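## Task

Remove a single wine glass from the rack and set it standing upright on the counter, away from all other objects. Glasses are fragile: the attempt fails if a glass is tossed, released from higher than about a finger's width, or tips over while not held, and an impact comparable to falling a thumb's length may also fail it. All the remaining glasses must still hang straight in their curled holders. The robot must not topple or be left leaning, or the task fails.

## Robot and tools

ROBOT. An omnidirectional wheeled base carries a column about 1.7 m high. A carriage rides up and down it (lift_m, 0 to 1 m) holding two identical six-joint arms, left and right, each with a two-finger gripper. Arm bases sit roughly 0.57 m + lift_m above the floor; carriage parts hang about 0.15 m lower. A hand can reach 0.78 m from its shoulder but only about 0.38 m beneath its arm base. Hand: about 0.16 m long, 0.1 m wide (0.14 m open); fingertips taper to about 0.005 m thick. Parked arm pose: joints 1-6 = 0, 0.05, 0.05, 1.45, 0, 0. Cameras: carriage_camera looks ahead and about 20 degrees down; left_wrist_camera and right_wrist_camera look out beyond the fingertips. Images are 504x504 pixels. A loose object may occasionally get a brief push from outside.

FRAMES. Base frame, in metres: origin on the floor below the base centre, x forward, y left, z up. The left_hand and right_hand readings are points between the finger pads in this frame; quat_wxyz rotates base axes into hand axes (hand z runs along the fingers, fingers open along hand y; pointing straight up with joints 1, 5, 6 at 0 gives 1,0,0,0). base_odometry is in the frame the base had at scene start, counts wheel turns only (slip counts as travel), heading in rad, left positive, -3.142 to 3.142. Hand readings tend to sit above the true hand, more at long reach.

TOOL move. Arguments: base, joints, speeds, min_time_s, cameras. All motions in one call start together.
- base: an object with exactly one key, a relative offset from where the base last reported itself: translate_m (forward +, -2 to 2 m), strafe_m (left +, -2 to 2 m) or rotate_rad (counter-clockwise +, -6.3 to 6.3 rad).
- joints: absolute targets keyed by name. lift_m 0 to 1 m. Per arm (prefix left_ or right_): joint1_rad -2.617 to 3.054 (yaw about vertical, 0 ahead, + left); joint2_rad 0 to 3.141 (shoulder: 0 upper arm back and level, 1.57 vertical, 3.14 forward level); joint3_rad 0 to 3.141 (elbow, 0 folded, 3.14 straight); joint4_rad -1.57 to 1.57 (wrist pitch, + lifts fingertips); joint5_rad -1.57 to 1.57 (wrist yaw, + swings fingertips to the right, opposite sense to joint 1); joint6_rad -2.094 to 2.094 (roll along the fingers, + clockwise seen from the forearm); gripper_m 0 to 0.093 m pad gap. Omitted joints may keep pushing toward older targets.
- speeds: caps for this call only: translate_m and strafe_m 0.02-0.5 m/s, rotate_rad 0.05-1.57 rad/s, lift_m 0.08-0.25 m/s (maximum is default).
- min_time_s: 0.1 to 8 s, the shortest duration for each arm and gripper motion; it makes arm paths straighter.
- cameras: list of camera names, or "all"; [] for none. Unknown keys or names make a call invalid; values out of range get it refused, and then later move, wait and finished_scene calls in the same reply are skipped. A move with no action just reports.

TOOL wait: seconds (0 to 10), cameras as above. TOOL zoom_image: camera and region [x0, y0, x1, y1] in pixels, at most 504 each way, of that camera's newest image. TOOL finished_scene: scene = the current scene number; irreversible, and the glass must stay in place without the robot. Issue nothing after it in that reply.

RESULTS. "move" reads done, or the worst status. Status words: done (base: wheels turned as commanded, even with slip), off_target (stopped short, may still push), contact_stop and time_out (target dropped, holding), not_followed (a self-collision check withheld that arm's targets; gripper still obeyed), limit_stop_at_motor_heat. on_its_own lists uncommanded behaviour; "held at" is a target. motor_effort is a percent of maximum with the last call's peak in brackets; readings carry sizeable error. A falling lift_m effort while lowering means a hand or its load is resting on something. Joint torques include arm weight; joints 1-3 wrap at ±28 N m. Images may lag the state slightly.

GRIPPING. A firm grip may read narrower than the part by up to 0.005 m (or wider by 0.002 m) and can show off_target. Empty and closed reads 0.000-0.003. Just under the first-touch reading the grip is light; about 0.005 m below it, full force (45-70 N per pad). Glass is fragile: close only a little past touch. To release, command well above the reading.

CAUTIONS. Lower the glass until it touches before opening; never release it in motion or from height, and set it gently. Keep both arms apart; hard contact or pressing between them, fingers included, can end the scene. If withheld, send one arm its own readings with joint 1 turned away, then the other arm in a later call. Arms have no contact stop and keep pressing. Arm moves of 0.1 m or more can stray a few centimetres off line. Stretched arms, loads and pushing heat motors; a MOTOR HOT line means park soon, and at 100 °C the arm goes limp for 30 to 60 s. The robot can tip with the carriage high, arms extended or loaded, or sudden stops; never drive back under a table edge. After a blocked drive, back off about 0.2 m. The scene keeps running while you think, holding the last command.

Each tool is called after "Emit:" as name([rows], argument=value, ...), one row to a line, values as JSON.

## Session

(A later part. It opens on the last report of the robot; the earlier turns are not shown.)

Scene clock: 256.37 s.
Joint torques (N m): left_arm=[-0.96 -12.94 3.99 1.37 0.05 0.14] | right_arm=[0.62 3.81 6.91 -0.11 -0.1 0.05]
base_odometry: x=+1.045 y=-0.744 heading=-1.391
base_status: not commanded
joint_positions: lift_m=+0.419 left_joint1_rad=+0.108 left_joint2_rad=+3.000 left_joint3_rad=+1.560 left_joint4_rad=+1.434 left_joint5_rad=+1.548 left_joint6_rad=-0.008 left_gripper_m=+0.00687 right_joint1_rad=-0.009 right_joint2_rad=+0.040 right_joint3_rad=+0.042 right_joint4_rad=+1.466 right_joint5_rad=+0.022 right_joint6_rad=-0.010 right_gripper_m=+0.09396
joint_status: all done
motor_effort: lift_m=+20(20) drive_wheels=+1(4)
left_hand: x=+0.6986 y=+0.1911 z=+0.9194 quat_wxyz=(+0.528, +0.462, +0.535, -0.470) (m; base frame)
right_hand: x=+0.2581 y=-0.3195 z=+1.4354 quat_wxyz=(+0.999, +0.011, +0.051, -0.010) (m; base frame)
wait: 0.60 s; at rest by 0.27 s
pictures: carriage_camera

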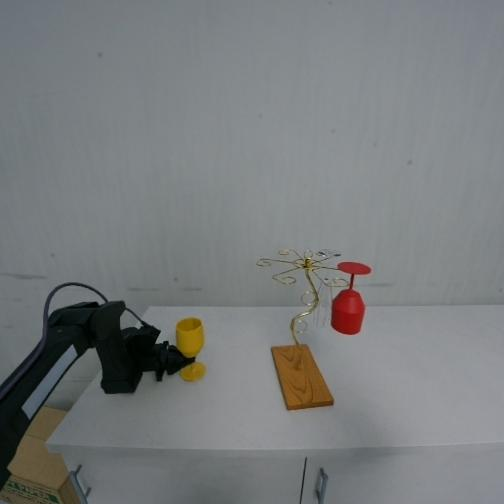

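Emit:
move(joints={"lift_m": 0.4165}, speeds={"lift_m": 0.08}, cameras=[])

Emit:
wait(seconds=0.6, cameras=["carriage_camera"])

Emit:
zoom_image(camera="carriage_camera", region=[150, 290, 250, 390])

Scene clock: 258.13 s.
Joint torques (N m): left_arm=[-0.85 -12.93 3.88 1.33 0.02 0.11] | right_arm=[0.66 3.78 6.9 -0.16 -0.11 0.04]
move: done
base_odometry: x=+1.045 y=-0.744 heading=-1.391
base_status: not commanded
joint_positions: lift_m=+0.417 left_joint1_rad=+0.108 left_joint2_rad=+3.000 left_joint3_rad=+1.560 left_joint4_rad=+1.435 left_joint5_rad=+1.548 left_joint6_rad=-0.007 left_gripper_m=+0.00687 right_joint1_rad=-0.009 right_joint2_rad=+0.040 right_joint3_rad=+0.042 right_joint4_rad=+1.466 right_joint5_rad=+0.022 right_joint6_rad=-0.010 right_gripper_m=+0.09396
joint_status: all done
motor_effort: lift_m=+20(20) drive_wheels=+1(4)
left_hand: x=+0.6985 y=+0.1911 z=+0.9175 quat_wxyz=(+0.529, +0.463, +0.535, -0.470) (m; base frame)
right_hand: x=+0.2581 y=-0.3195 z=+1.4334 quat_wxyz=(+0.999, +0.011, +0.051, -0.010) (m; base frame)
pictures: none
No camera images: "cameras" was empty.

Scene clock: 258.73 s.
Joint torques (N m): left_arm=[-0.88 -13.07 3.92 1.37 0.02 0.12] | right_arm=[0.68 3.78 6.89 -0.14 -0.11 0.02]
base_odometry: x=+1.045 y=-0.744 heading=-1.391
base_status: not commanded
joint_positions: lift_m=+0.417 left_joint1_rad=+0.108 left_joint2_rad=+3.000 left_joint3_rad=+1.560 left_joint4_rad=+1.435 left_joint5_rad=+1.548 left_joint6_rad=-0.007 left_gripper_m=+0.00687 right_joint1_rad=-0.009 right_joint2_rad=+0.040 right_joint3_rad=+0.042 right_joint4_rad=+1.466 right_joint5_rad=+0.022 right_joint6_rad=-0.010 right_gripper_m=+0.09396
joint_status: all done
motor_effort: lift_m=+20(20) drive_wheels=+1(4)
left_hand: x=+0.6985 y=+0.1911 z=+0.9175 quat_wxyz=(+0.529, +0.463, +0.535, -0.470) (m; base frame)
right_hand: x=+0.2581 y=-0.3195 z=+1.4334 quat_wxyz=(+0.999, +0.011, +0.051, -0.010) (m; base frame)
wait: 0.60 s; at rest by 0.27 s
pictures: carriage_camera

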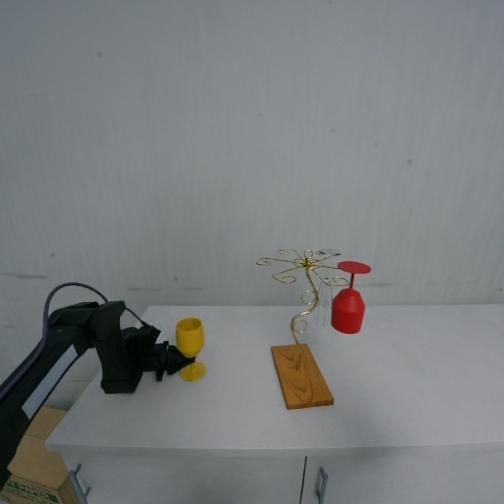

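Scaled by 5.040 from the camera's 504x504 image, which has a finer 720x720 frame.

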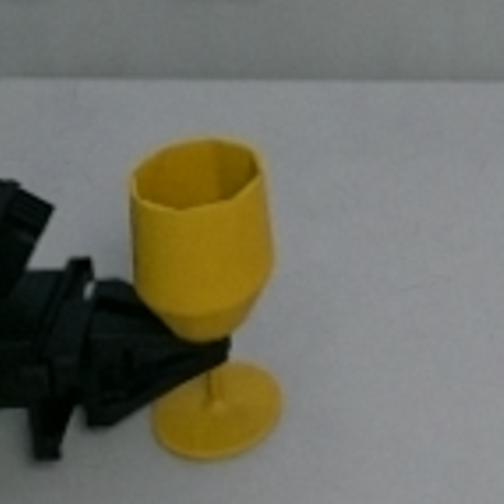

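Emit:
move(joints={"lift_m": 0.4145}, speeds={"lift_m": 0.08}, cameras=[])

Emit:
wait(seconds=0.6, cameras=["carriage_camera", "left_wrist_camera"])

Emit:
zoom_image(camera="carriage_camera", region=[150, 290, 250, 390])

Scene clock: 259.97 s.
Joint torques (N m): left_arm=[-0.98 -12.89 3.99 1.32 0.09 0.08] | right_arm=[0.59 3.81 6.64 -0.15 -0.11 0.05]
move: done
base_odometry: x=+1.045 y=-0.744 heading=-1.391
base_status: not commanded
joint_positions: lift_m=+0.415 left_joint1_rad=+0.108 left_joint2_rad=+3.000 left_joint3_rad=+1.560 left_joint4_rad=+1.441 left_joint5_rad=+1.548 left_joint6_rad=-0.004 left_gripper_m=+0.00687 right_joint1_rad=-0.009 right_joint2_rad=+0.040 right_joint3_rad=+0.042 right_joint4_rad=+1.466 right_joint5_rad=+0.022 right_joint6_rad=-0.010 right_gripper_m=+0.09396
joint_status: all done
motor_effort: lift_m=+20(20) drive_wheels=+1(4)
left_hand: x=+0.6985 y=+0.1911 z=+0.9160 quat_wxyz=(+0.531, +0.466, +0.532, -0.467) (m; base frame)
right_hand: x=+0.2581 y=-0.3195 z=+1.4314 quat_wxyz=(+0.999, +0.011, +0.051, -0.010) (m; base frame)
pictures: none
No camera images: "cameras" was empty.

Scene clock: 260.57 s.
Joint torques (N m): left_arm=[-0.84 -13.03 4.15 1.29 0.04 0.07] | right_arm=[0.57 3.82 6.75 -0.15 -0.11 0.04]
base_odometry: x=+1.045 y=-0.744 heading=-1.391
base_status: not commanded
joint_positions: lift_m=+0.415 left_joint1_rad=+0.108 left_joint2_rad=+3.000 left_joint3_rad=+1.560 left_joint4_rad=+1.441 left_joint5_rad=+1.548 left_joint6_rad=-0.004 left_gripper_m=+0.00687 right_joint1_rad=-0.009 right_joint2_rad=+0.040 right_joint3_rad=+0.042 right_joint4_rad=+1.466 right_joint5_rad=+0.022 right_joint6_rad=-0.010 right_gripper_m=+0.09396
joint_status: all done
motor_effort: lift_m=+19(20) drive_wheels=+1(4)
left_hand: x=+0.6985 y=+0.1911 z=+0.9160 quat_wxyz=(+0.531, +0.466, +0.532, -0.467) (m; base frame)
right_hand: x=+0.2581 y=-0.3195 z=+1.4314 quat_wxyz=(+0.999, +0.011, +0.051, -0.010) (m; base frame)
wait: 0.60 s; at rest by 0.27 s
pictures: carriage_camera, left_wrist_camera

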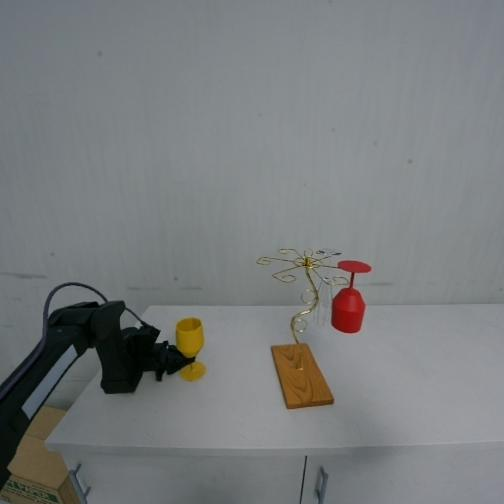

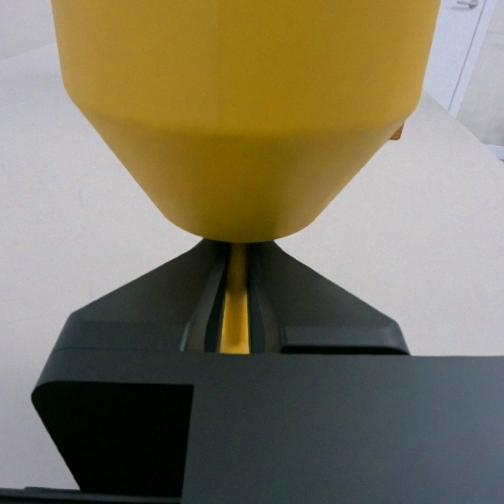

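Scaled by 5.040 from the camera's 504x504 image, which has a finer 720x720 frame.

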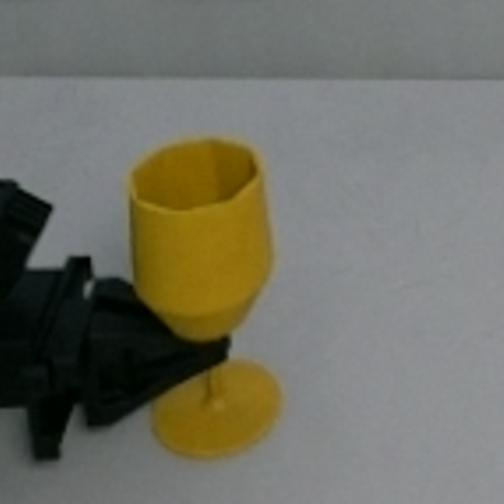

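Emit:
move(joints={"lift_m": 0.4130}, speeds={"lift_m": 0.08}, cameras=[])

Emit:
wait(seconds=0.6, cameras=["carriage_camera", "left_wrist_camera"])

Emit:
zoom_image(camera="carriage_camera", region=[150, 290, 250, 390])

Scene clock: 262.40 s.
Joint torques (N m): left_arm=[-0.75 -12.97 4.05 1.2 0.02 0.07] | right_arm=[0.61 3.85 6.78 -0.12 -0.11 0.05]
move: done
base_odometry: x=+1.045 y=-0.744 heading=-1.391
base_status: not commanded
joint_positions: lift_m=+0.413 left_joint1_rad=+0.108 left_joint2_rad=+3.000 left_joint3_rad=+1.560 left_joint4_rad=+1.449 left_joint5_rad=+1.549 left_joint6_rad=-0.002 left_gripper_m=+0.00687 right_joint1_rad=-0.009 right_joint2_rad=+0.040 right_joint3_rad=+0.042 right_joint4_rad=+1.466 right_joint5_rad=+0.022 right_joint6_rad=-0.010 right_gripper_m=+0.09396
joint_status: all done
motor_effort: lift_m=+19(20) drive_wheels=+1(4)
left_hand: x=+0.6984 y=+0.1911 z=+0.9151 quat_wxyz=(+0.533, +0.468, +0.530, -0.465) (m; base frame)
right_hand: x=+0.2581 y=-0.3195 z=+1.4300 quat_wxyz=(+0.999, +0.011, +0.051, -0.010) (m; base frame)
pictures: none
No camera images: "cameras" was empty.

Scene clock: 263.00 s.
Joint torques (N m): left_arm=[-0.88 -12.83 4.04 1.22 0.02 0.02] | right_arm=[0.61 3.78 6.8 -0.15 -0.11 0.04]
base_odometry: x=+1.045 y=-0.744 heading=-1.391
base_status: not commanded
joint_positions: lift_m=+0.413 left_joint1_rad=+0.108 left_joint2_rad=+3.000 left_joint3_rad=+1.560 left_joint4_rad=+1.449 left_joint5_rad=+1.549 left_joint6_rad=-0.002 left_gripper_m=+0.00687 right_joint1_rad=-0.009 right_joint2_rad=+0.040 right_joint3_rad=+0.042 right_joint4_rad=+1.466 right_joint5_rad=+0.022 right_joint6_rad=-0.010 right_gripper_m=+0.09396
joint_status: all done
motor_effort: lift_m=+19(20) drive_wheels=+1(4)
left_hand: x=+0.6984 y=+0.1911 z=+0.9151 quat_wxyz=(+0.533, +0.468, +0.530, -0.465) (m; base frame)
right_hand: x=+0.2581 y=-0.3195 z=+1.4300 quat_wxyz=(+0.999, +0.011, +0.051, -0.010) (m; base frame)
wait: 0.60 s; at rest by 0.27 s
pictures: carriage_camera, left_wrist_camera

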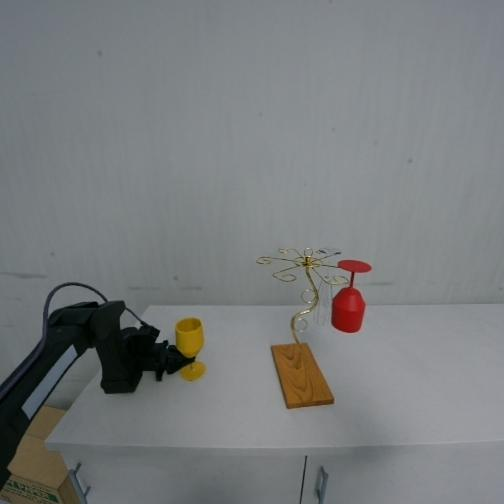

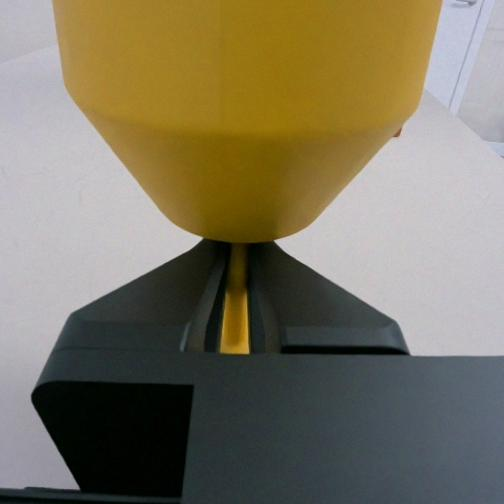

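Scaled by 5.040 from the camera's 504x504 image, which has a finer 720x720 frame.

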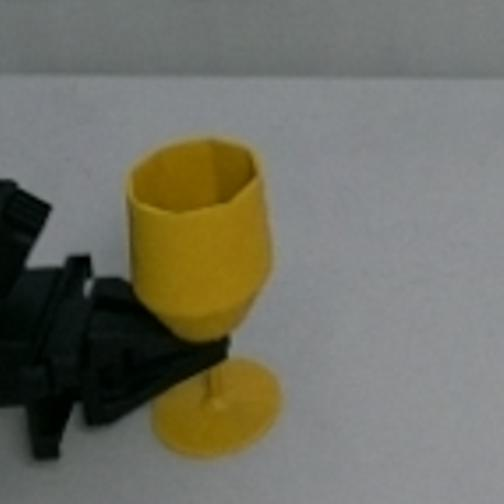

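Emit:
move(joints={"lift_m": 0.4145}, speeds={"lift_m": 0.08}, cameras=[])

Emit:
wait(seconds=0.5, cameras=["carriage_camera", "left_wrist_camera"])

Emit:
zoom_image(camera="left_wrist_camera", region=[140, 180, 340, 380])

Scene clock: 265.27 s.
Joint torques (N m): left_arm=[-0.84 -12.96 4.04 1.25 0.02 0.03] | right_arm=[0.66 3.81 6.84 -0.16 -0.12 0.05]
move: done
base_odometry: x=+1.045 y=-0.744 heading=-1.391
base_status: not commanded
joint_positions: lift_m=+0.414 left_joint1_rad=+0.108 left_joint2_rad=+3.000 left_joint3_rad=+1.560 left_joint4_rad=+1.448 left_joint5_rad=+1.549 left_joint6_rad=-0.001 left_gripper_m=+0.00687 right_joint1_rad=-0.009 right_joint2_rad=+0.040 right_joint3_rad=+0.042 right_joint4_rad=+1.466 right_joint5_rad=+0.022 right_joint6_rad=-0.010 right_gripper_m=+0.09396
joint_status: all done
motor_effort: lift_m=+24(26) drive_wheels=+1(1)
left_hand: x=+0.6984 y=+0.1911 z=+0.9159 quat_wxyz=(+0.533, +0.468, +0.530, -0.465) (m; base frame)
right_hand: x=+0.2581 y=-0.3195 z=+1.4308 quat_wxyz=(+0.999, +0.011, +0.051, -0.010) (m; base frame)
pictures: none
No camera images: "cameras" was empty.

Scene clock: 265.77 s.
Joint torques (N m): left_arm=[-0.92 -12.93 3.99 1.26 -0.01 0.05] | right_arm=[0.62 3.78 6.82 -0.14 -0.11 0.05]
base_odometry: x=+1.045 y=-0.744 heading=-1.391
base_status: not commanded
joint_positions: lift_m=+0.414 left_joint1_rad=+0.108 left_joint2_rad=+3.000 left_joint3_rad=+1.560 left_joint4_rad=+1.448 left_joint5_rad=+1.549 left_joint6_rad=-0.001 left_gripper_m=+0.00687 right_joint1_rad=-0.009 right_joint2_rad=+0.040 right_joint3_rad=+0.042 right_joint4_rad=+1.466 right_joint5_rad=+0.022 right_joint6_rad=-0.010 right_gripper_m=+0.09396
joint_status: all done
motor_effort: lift_m=+24(26) drive_wheels=+1(1)
left_hand: x=+0.6984 y=+0.1911 z=+0.9159 quat_wxyz=(+0.533, +0.468, +0.530, -0.465) (m; base frame)
right_hand: x=+0.2581 y=-0.3195 z=+1.4308 quat_wxyz=(+0.999, +0.011, +0.051, -0.010) (m; base frame)
wait: 0.50 s; at rest by 0.27 s
pictures: carriage_camera, left_wrist_camera

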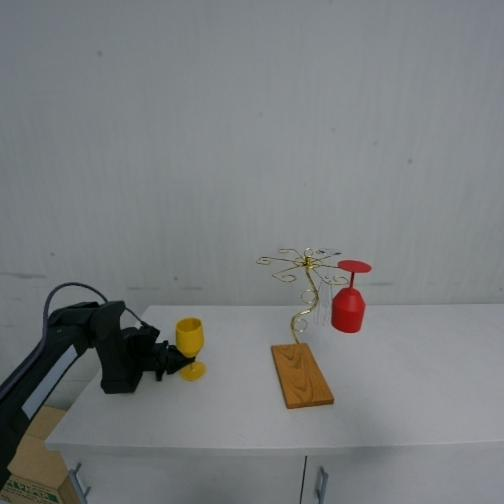

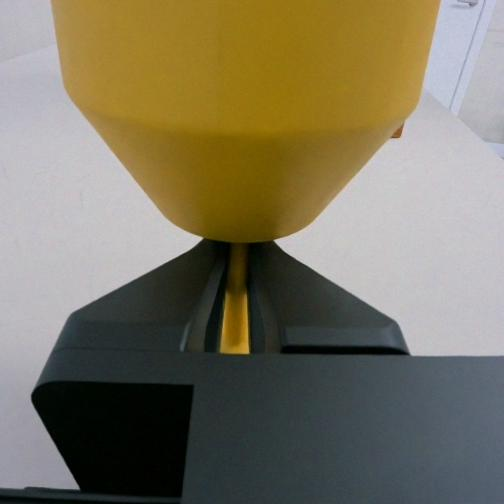

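Scaled by 2.520 from the camera's 504x504 image, which has a finer 720x720 frame.

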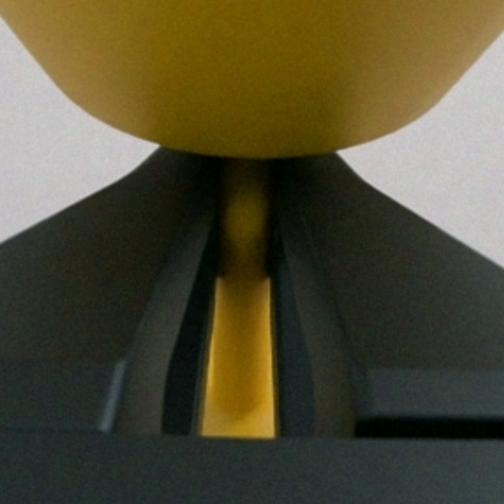

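Emit:
move(joints={"lift_m": 0.4157}, speeds={"lift_m": 0.08}, cameras=[])

Emit:
wait(seconds=0.5, cameras=["carriage_camera", "left_wrist_camera"])

Emit:
zoom_image(camera="carriage_camera", region=[150, 290, 250, 390])

Scene clock: 267.30 s.
Joint torques (N m): left_arm=[-0.91 -13.01 3.96 1.31 0.03 0.08] | right_arm=[0.59 3.84 6.75 -0.16 -0.11 0.03]
move: done
base_odometry: x=+1.045 y=-0.744 heading=-1.391
base_status: not commanded
joint_positions: lift_m=+0.415 left_joint1_rad=+0.108 left_joint2_rad=+3.000 left_joint3_rad=+1.560 left_joint4_rad=+1.443 left_joint5_rad=+1.549 left_joint6_rad=-0.001 left_gripper_m=+0.00687 right_joint1_rad=-0.009 right_joint2_rad=+0.040 right_joint3_rad=+0.043 right_joint4_rad=+1.466 right_joint5_rad=+0.022 right_joint6_rad=-0.010 right_gripper_m=+0.09396
joint_status: all done
motor_effort: lift_m=+24(28) drive_wheels=-4(4)
left_hand: x=+0.6984 y=+0.1911 z=+0.9167 quat_wxyz=(+0.532, +0.467, +0.531, -0.466) (m; base frame)
right_hand: x=+0.2580 y=-0.3195 z=+1.4321 quat_wxyz=(+0.999, +0.011, +0.051, -0.010) (m; base frame)
pictures: none
No camera images: "cameras" was empty.

Scene clock: 267.80 s.
Joint torques (N m): left_arm=[-0.94 -12.96 4.16 1.26 0.03 0.05] | right_arm=[0.64 3.82 6.74 -0.12 -0.11 0.04]
base_odometry: x=+1.045 y=-0.744 heading=-1.391
base_status: not commanded
joint_positions: lift_m=+0.415 left_joint1_rad=+0.108 left_joint2_rad=+3.000 left_joint3_rad=+1.560 left_joint4_rad=+1.443 left_joint5_rad=+1.549 left_joint6_rad=-0.001 left_gripper_m=+0.00687 right_joint1_rad=-0.009 right_joint2_rad=+0.040 right_joint3_rad=+0.043 right_joint4_rad=+1.466 right_joint5_rad=+0.022 right_joint6_rad=-0.010 right_gripper_m=+0.09396
joint_status: all done
motor_effort: lift_m=+24(28) drive_wheels=+1(4)
left_hand: x=+0.6984 y=+0.1911 z=+0.9167 quat_wxyz=(+0.532, +0.467, +0.531, -0.466) (m; base frame)
right_hand: x=+0.2580 y=-0.3195 z=+1.4321 quat_wxyz=(+0.999, +0.011, +0.051, -0.010) (m; base frame)
wait: 0.50 s; at rest by 0.27 s
pictures: carriage_camera, left_wrist_camera

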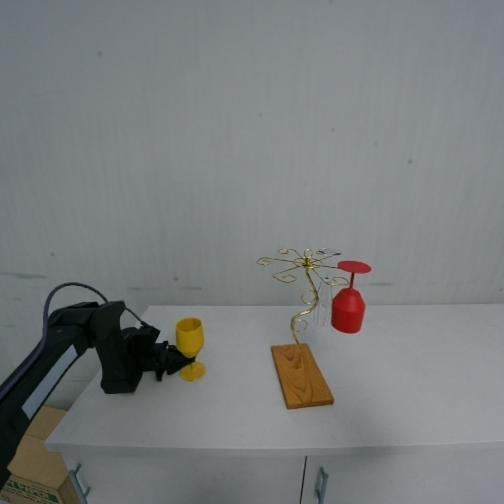

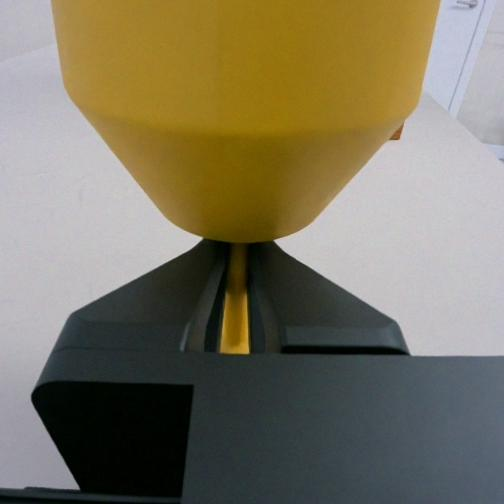

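Scaled by 5.040 from the camera's 504x504 image, which has a finer 720x720 frame.

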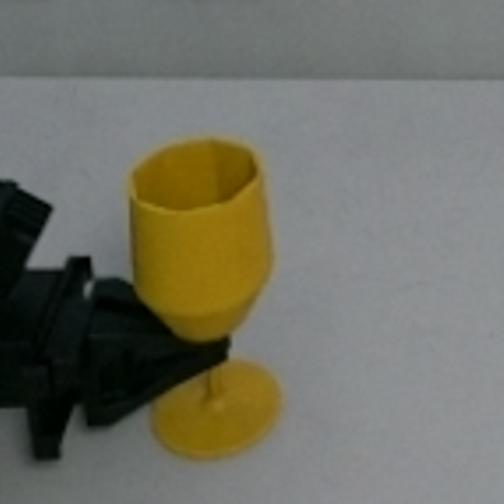

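Emit:
move(joints={"left_gripper_m": 0.009}, min_time_s=3, cameras=["carriage_camera", "left_wrist_camera"])

Emit:
zoom_image(camera="left_wrist_camera", region=[140, 180, 340, 380])

Emit:
zoom_image(camera="carriage_camera", region=[150, 290, 250, 390])

Scene clock: 272.27 s.
Joint torques (N m): left_arm=[-0.87 -12.9 4.05 1.32 0.03 0.05] | right_arm=[0.61 3.77 6.78 -0.14 -0.12 0.02]
move: done
base_odometry: x=+1.045 y=-0.744 heading=-1.391
base_status: not commanded
joint_positions: lift_m=+0.415 left_joint1_rad=+0.108 left_joint2_rad=+3.000 left_joint3_rad=+1.560 left_joint4_rad=+1.443 left_joint5_rad=+1.549 left_joint6_rad=-0.001 left_gripper_m=+0.00895 right_joint1_rad=-0.009 right_joint2_rad=+0.040 right_joint3_rad=+0.043 right_joint4_rad=+1.466 right_joint5_rad=+0.022 right_joint6_rad=-0.010 right_gripper_m=+0.09396
joint_status: all done
motor_effort: lift_m=+24(25) drive_wheels=-4(4)
left_hand: x=+0.6984 y=+0.1911 z=+0.9167 quat_wxyz=(+0.532, +0.467, +0.531, -0.466) (m; base frame)
right_hand: x=+0.2580 y=-0.3195 z=+1.4321 quat_wxyz=(+0.999, +0.011, +0.051, -0.010) (m; base frame)
pictures: carriage_camera, left_wrist_camera

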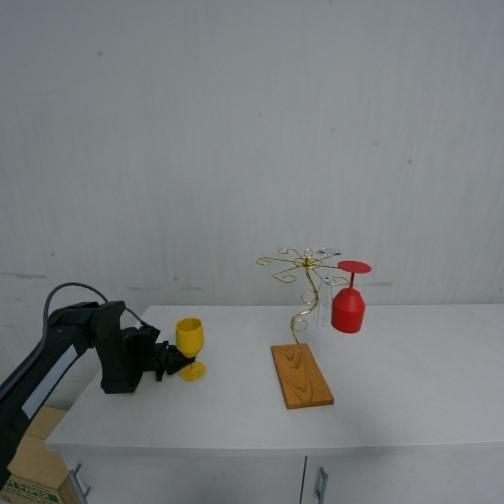

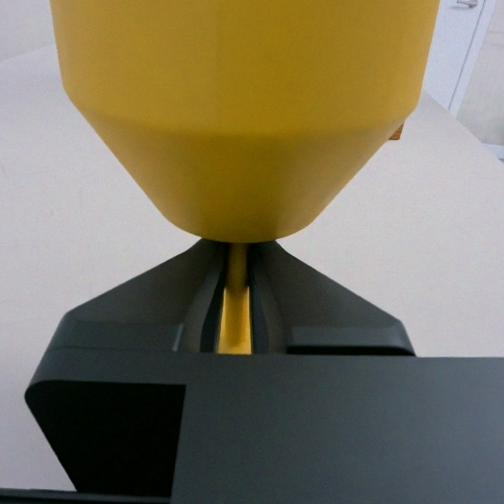

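Scaled by 2.520 from the camera's 504x504 image, which has a finer 720x720 frame.

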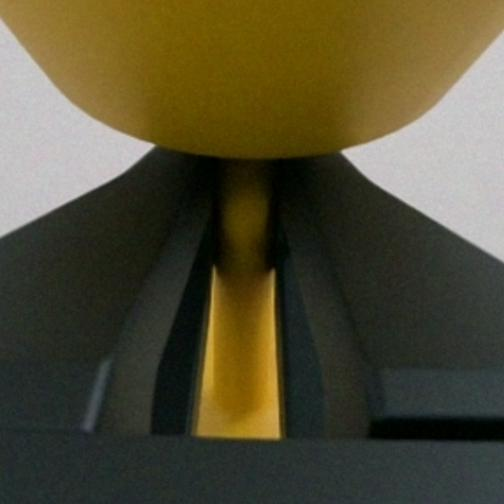

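Scaled by 5.040 from the camera's 504x504 image, which has a finer 720x720 frame.

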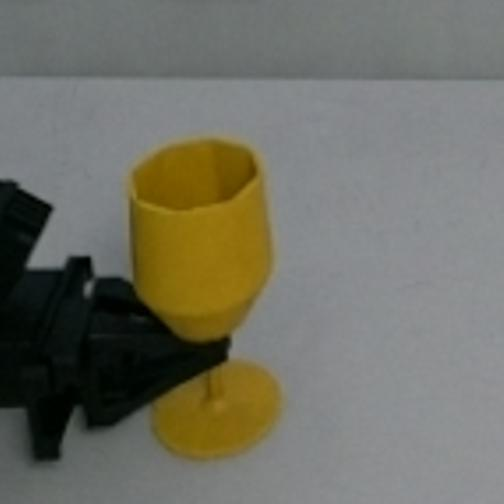

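Emit:
move(joints={"left_gripper_m": 0.013}, min_time_s=3, cameras=[])

Emit:
move(joints={"lift_m": 0.4130}, speeds={"lift_m": 0.08}, cameras=["carriage_camera", "left_wrist_camera"])

Emit:
zoom_image(camera="left_wrist_camera", region=[140, 180, 340, 380])

Emit:
zoom_image(camera="carriage_camera", region=[150, 290, 250, 390])

Scene clock: 277.83 s.
Joint torques (N m): left_arm=[-0.95 -12.86 3.9 1.29 -0.01 0.06] | right_arm=[0.58 3.79 6.78 -0.15 -0.11 0.05]
move: done
base_odometry: x=+1.045 y=-0.744 heading=-1.391
base_status: not commanded
joint_positions: lift_m=+0.415 left_joint1_rad=+0.108 left_joint2_rad=+3.000 left_joint3_rad=+1.560 left_joint4_rad=+1.443 left_joint5_rad=+1.549 left_joint6_rad=-0.001 left_gripper_m=+0.01291 right_joint1_rad=-0.009 right_joint2_rad=+0.040 right_joint3_rad=+0.043 right_joint4_rad=+1.466 right_joint5_rad=+0.022 right_joint6_rad=-0.010 right_gripper_m=+0.09396
joint_status: all done
motor_effort: lift_m=+25(25) drive_wheels=-3(4)
left_hand: x=+0.6984 y=+0.1911 z=+0.9167 quat_wxyz=(+0.532, +0.467, +0.531, -0.466) (m; base frame)
right_hand: x=+0.2580 y=-0.3195 z=+1.4321 quat_wxyz=(+0.999, +0.011, +0.051, -0.010) (m; base frame)
pictures: none
No camera images: "cameras" was empty.

Scene clock: 278.23 s.
Joint torques (N m): left_arm=[-0.76 -13.01 4.25 1.37 0.04 0.1] | right_arm=[0.61 3.82 6.74 -0.16 -0.12 0.04]
move: done
base_odometry: x=+1.045 y=-0.744 heading=-1.391
base_status: not commanded
joint_positions: lift_m=+0.413 left_joint1_rad=+0.108 left_joint2_rad=+3.000 left_joint3_rad=+1.559 left_joint4_rad=+1.441 left_joint5_rad=+1.549 left_joint6_rad=-0.001 left_gripper_m=+0.01291 right_joint1_rad=-0.009 right_joint2_rad=+0.040 right_joint3_rad=+0.043 right_joint4_rad=+1.466 right_joint5_rad=+0.022 right_joint6_rad=-0.010 right_gripper_m=+0.09396
joint_status: all done
motor_effort: lift_m=+19(20) drive_wheels=+1(4)
left_hand: x=+0.6982 y=+0.1911 z=+0.9144 quat_wxyz=(+0.531, +0.467, +0.531, -0.467) (m; base frame)
right_hand: x=+0.2580 y=-0.3195 z=+1.4300 quat_wxyz=(+0.999, +0.011, +0.051, -0.010) (m; base frame)
pictures: carriage_camera, left_wrist_camera

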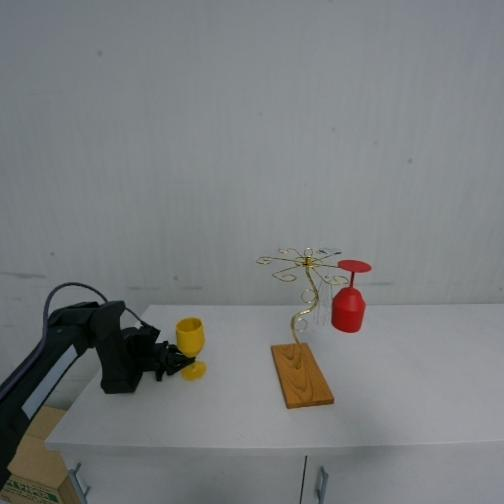

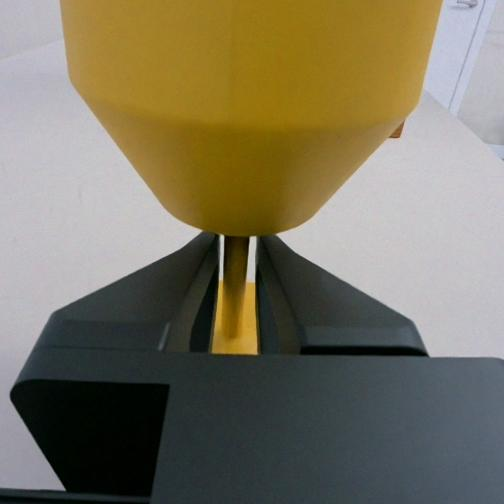

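Scaled by 2.520 from the camera's 504x504 image, which has a finer 720x720 frame.

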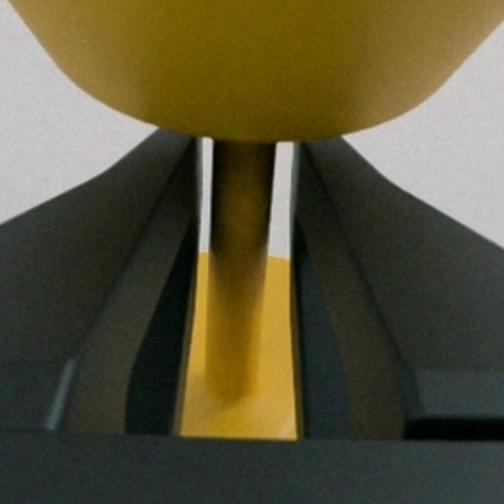

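Scaled by 5.040 from the camera's 504x504 image, which has a finer 720x720 frame.

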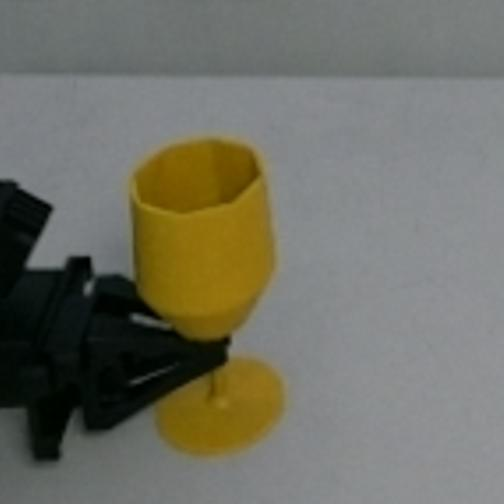

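Emit:
move(joints={"left_gripper_m": 0.06}, min_time_s=4, cameras=["carriage_camera", "left_wrist_camera"])

Emit:
zoom_image(camera="carriage_camera", region=[150, 290, 250, 390])

Scene clock: 283.60 s.
Joint torques (N m): left_arm=[-0.88 -12.94 4.07 1.32 0.05 0.04] | right_arm=[0.61 3.85 6.78 -0.15 -0.11 0.05]
move: done
base_odometry: x=+1.045 y=-0.744 heading=-1.391
base_status: not commanded
joint_positions: lift_m=+0.413 left_joint1_rad=+0.108 left_joint2_rad=+3.000 left_joint3_rad=+1.559 left_joint4_rad=+1.441 left_joint5_rad=+1.549 left_joint6_rad=-0.001 left_gripper_m=+0.05991 right_joint1_rad=-0.009 right_joint2_rad=+0.040 right_joint3_rad=+0.043 right_joint4_rad=+1.466 right_joint5_rad=+0.022 right_joint6_rad=-0.010 right_gripper_m=+0.09396
joint_status: all done
motor_effort: lift_m=+20(20) drive_wheels=+1(4)
left_hand: x=+0.6982 y=+0.1911 z=+0.9144 quat_wxyz=(+0.531, +0.467, +0.531, -0.467) (m; base frame)
right_hand: x=+0.2580 y=-0.3195 z=+1.4300 quat_wxyz=(+0.999, +0.011, +0.051, -0.010) (m; base frame)
pictures: carriage_camera, left_wrist_camera

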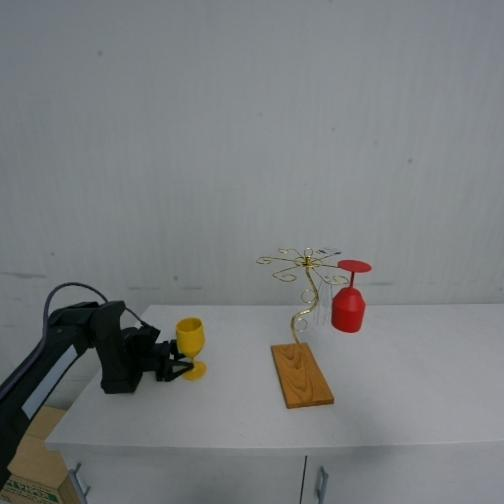

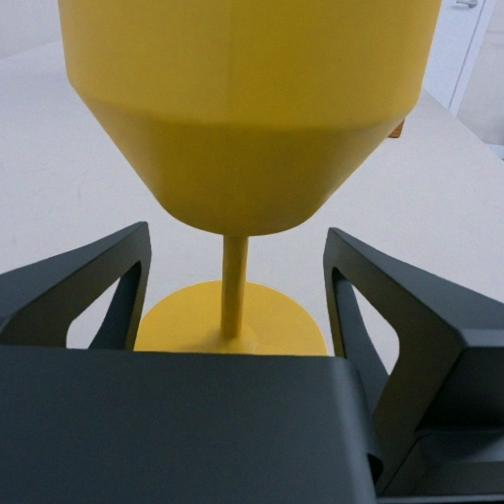

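Scaled by 5.040 from the camera's 504x504 image, which has a finer 720x720 frame.

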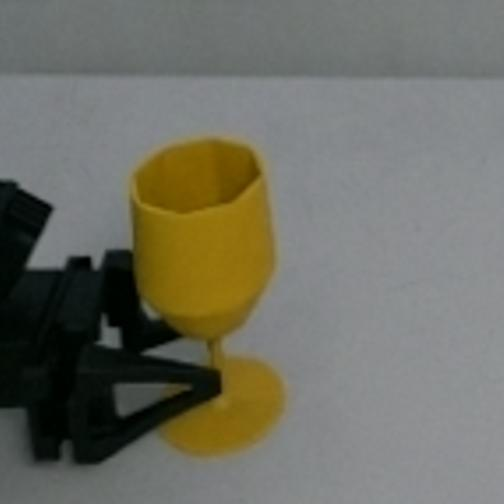

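Emit:
move(base={"strafe_m": 0.05}, speeds={"strafe_m": 0.03}, cameras=["carriage_camera", "left_wrist_camera"])

Emit:
move(base={"strafe_m": 0.05}, speeds={"strafe_m": 0.03}, cameras=["carriage_camera", "left_wrist_camera"])

Scene clock: 287.17 s.
Joint torques (N m): left_arm=[-0.58 -12.83 4 1.33 0.03 0.05] | right_arm=[0.61 3.82 6.78 -0.19 -0.11 0.06]
move: done
base_odometry: x=+1.094 y=-0.736 heading=-1.391
base_status: done
joint_positions: lift_m=+0.413 left_joint1_rad=+0.103 left_joint2_rad=+3.000 left_joint3_rad=+1.559 left_joint4_rad=+1.441 left_joint5_rad=+1.549 left_joint6_rad=-0.001 left_gripper_m=+0.05991 right_joint1_rad=-0.009 right_joint2_rad=+0.040 right_joint3_rad=+0.043 right_joint4_rad=+1.465 right_joint5_rad=+0.022 right_joint6_rad=-0.010 right_gripper_m=+0.09396
joint_status: not commanded
motor_effort: lift_m=+20(20) drive_wheels=+0(6)
left_hand: x=+0.6976 y=+0.1887 z=+0.9144 quat_wxyz=(+0.530, +0.468, +0.530, -0.468) (m; base frame)
right_hand: x=+0.2581 y=-0.3195 z=+1.4300 quat_wxyz=(+0.999, +0.011, +0.051, -0.010) (m; base frame)
pictures: carriage_camera, left_wrist_camera

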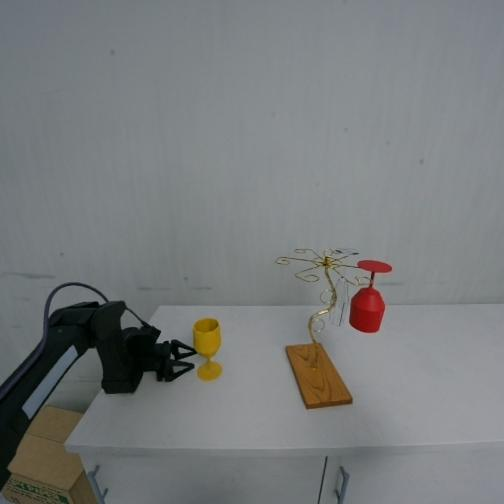

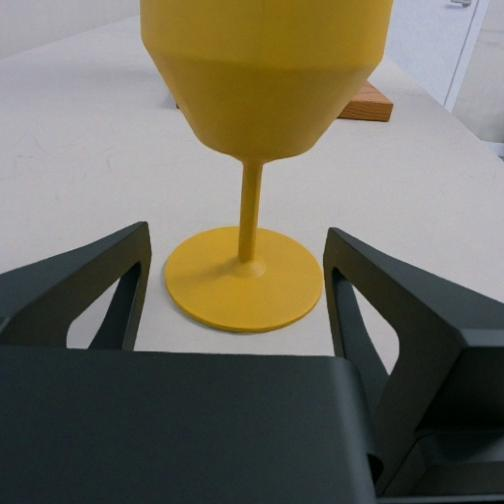

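Scene clock: 289.37 s.
Joint torques (N m): left_arm=[-0.43 -12.93 4.15 1.32 0.06 0.08] | right_arm=[0.57 3.89 6.79 -0.15 -0.11 0.04]
move: done
base_odometry: x=+1.143 y=-0.727 heading=-1.391
base_status: done
joint_positions: lift_m=+0.413 left_joint1_rad=+0.100 left_joint2_rad=+3.000 left_joint3_rad=+1.559 left_joint4_rad=+1.441 left_joint5_rad=+1.549 left_joint6_rad=-0.001 left_gripper_m=+0.05991 right_joint1_rad=-0.008 right_joint2_rad=+0.040 right_joint3_rad=+0.043 right_joint4_rad=+1.465 right_joint5_rad=+0.022 right_joint6_rad=-0.010 right_gripper_m=+0.09396
joint_status: not commanded
motor_effort: lift_m=+20(20) drive_wheels=+0(6)
left_hand: x=+0.6973 y=+0.1875 z=+0.9144 quat_wxyz=(+0.529, +0.469, +0.530, -0.469) (m; base frame)
right_hand: x=+0.2581 y=-0.3195 z=+1.4300 quat_wxyz=(+0.999, +0.011, +0.051, -0.010) (m; base frame)
pictures: carriage_camera, left_wrist_camera

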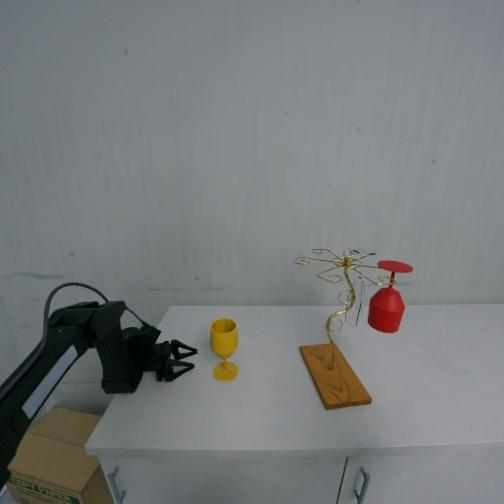

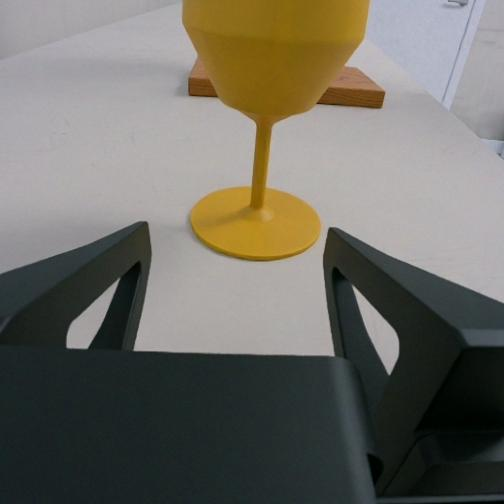

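Emit:
move(joints={"lift_m": 0.47}, speeds={"lift_m": 0.08}, cameras=[])

Emit:
move(base={"translate_m": -0.4}, speeds={"translate_m": 0.1})

Emit:
move(joints={"left_joint1_rad": 0, "left_joint2_rad": 0.05, "left_joint3_rad": 0.05, "left_joint4_rad": 1.45, "left_joint5_rad": 0, "left_joint6_rad": 0}, min_time_s=6)

Emit:
zoom_image(camera="carriage_camera", region=[120, 200, 420, 500])

Scene clock: 291.57 s.
Joint torques (N m): left_arm=[-0.38 -12.75 4.16 1.32 0.02 0.07] | right_arm=[0.55 3.74 6.8 -0.16 -0.11 0.05]
move: done
base_odometry: x=+1.143 y=-0.727 heading=-1.391
base_status: not commanded
joint_positions: lift_m=+0.470 left_joint1_rad=+0.100 left_joint2_rad=+3.000 left_joint3_rad=+1.559 left_joint4_rad=+1.442 left_joint5_rad=+1.549 left_joint6_rad=-0.001 left_gripper_m=+0.05991 right_joint1_rad=-0.008 right_joint2_rad=+0.040 right_joint3_rad=+0.043 right_joint4_rad=+1.465 right_joint5_rad=+0.022 right_joint6_rad=-0.010 right_gripper_m=+0.09396
joint_status: all done
motor_effort: lift_m=+23(28) drive_wheels=+0(0)
left_hand: x=+0.6973 y=+0.1875 z=+0.9710 quat_wxyz=(+0.530, +0.469, +0.529, -0.468) (m; base frame)
right_hand: x=+0.2581 y=-0.3195 z=+1.4865 quat_wxyz=(+0.999, +0.011, +0.051, -0.010) (m; base frame)
pictures: none
No camera images: "cameras" was empty.

Scene clock: 296.37 s.
Joint torques (N m): left_arm=[-0.49 -12.89 4.11 1.28 0.01 0.05] | right_arm=[0.54 3.77 6.74 -0.09 -0.11 0.04]
move: done
base_odometry: x=+1.072 y=-0.333 heading=-1.391
base_status: done
joint_positions: lift_m=+0.470 left_joint1_rad=+0.100 left_joint2_rad=+3.000 left_joint3_rad=+1.559 left_joint4_rad=+1.442 left_joint5_rad=+1.549 left_joint6_rad=-0.001 left_gripper_m=+0.05991 right_joint1_rad=-0.008 right_joint2_rad=+0.040 right_joint3_rad=+0.043 right_joint4_rad=+1.464 right_joint5_rad=+0.022 right_joint6_rad=-0.010 right_gripper_m=+0.09396
joint_status: not commanded
motor_effort: lift_m=+23(24) drive_wheels=+0(5)
left_hand: x=+0.6973 y=+0.1875 z=+0.9710 quat_wxyz=(+0.530, +0.469, +0.529, -0.468) (m; base frame)
right_hand: x=+0.2583 y=-0.3195 z=+1.4865 quat_wxyz=(+0.999, +0.011, +0.052, -0.010) (m; base frame)
pictures: carriage_camera, left_wrist_camera, right_wrist_camera

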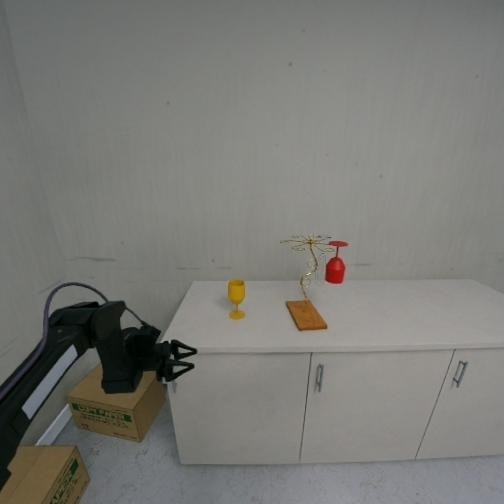

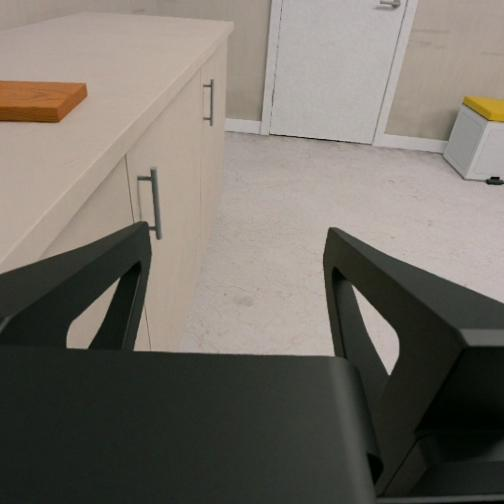

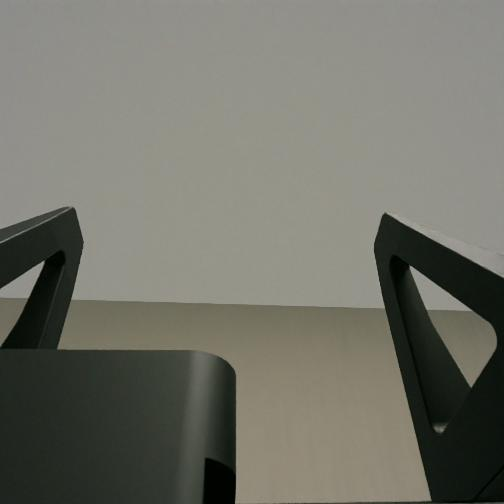

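Scene clock: 302.67 s.
Joint torques (N m): left_arm=[-0.91 3.1 5.56 -0.15 -0.13 0.05] | right_arm=[0.58 3.78 6.76 -0.13 -0.11 0.03]
move: done
base_odometry: x=+1.072 y=-0.333 heading=-1.391
base_status: not commanded
joint_positions: lift_m=+0.470 left_joint1_rad=+0.009 left_joint2_rad=+0.061 left_joint3_rad=+0.059 left_joint4_rad=+1.449 left_joint5_rad=+0.012 left_joint6_rad=-0.001 left_gripper_m=+0.05991 right_joint1_rad=-0.008 right_joint2_rad=+0.040 right_joint3_rad=+0.043 right_joint4_rad=+1.464 right_joint5_rad=+0.022 right_joint6_rad=-0.010 right_gripper_m=+0.09396
joint_status: all done
motor_effort: lift_m=+23(24) drive_wheels=-1(2)
left_hand: x=+0.2641 y=+0.3137 z=+1.4903 quat_wxyz=(+0.998, +0.006, +0.062, +0.003) (m; base frame)
right_hand: x=+0.2583 y=-0.3195 z=+1.4865 quat_wxyz=(+0.999, +0.011, +0.052, -0.010) (m; base frame)
pictures: carriage_camera, left_wrist_camera, right_wrist_camera

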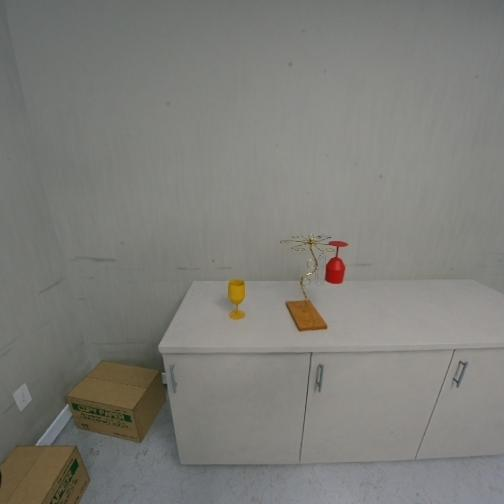

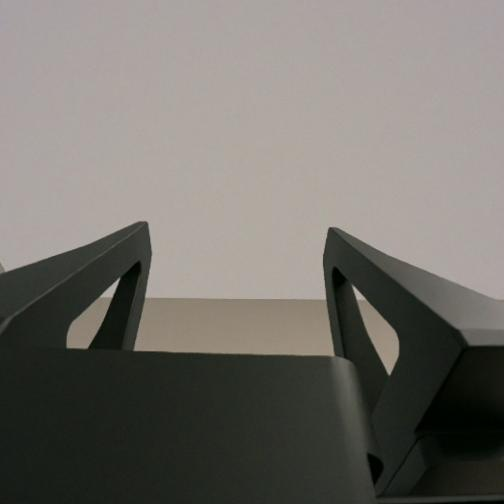

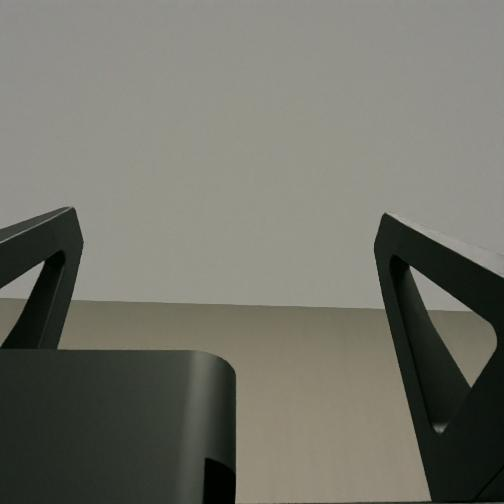

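Scaled by 1.680 from the camera's 504x504 image, which has a finer 720x720 frame.

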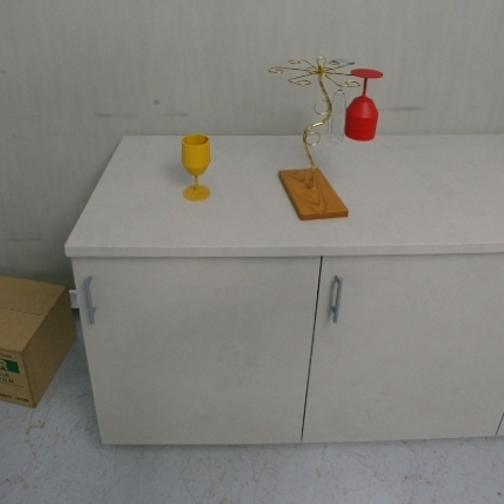

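Glass upright and clear, others hanging.

Emit:
finished_scene(scene=3)

The scene is finished: the task was done.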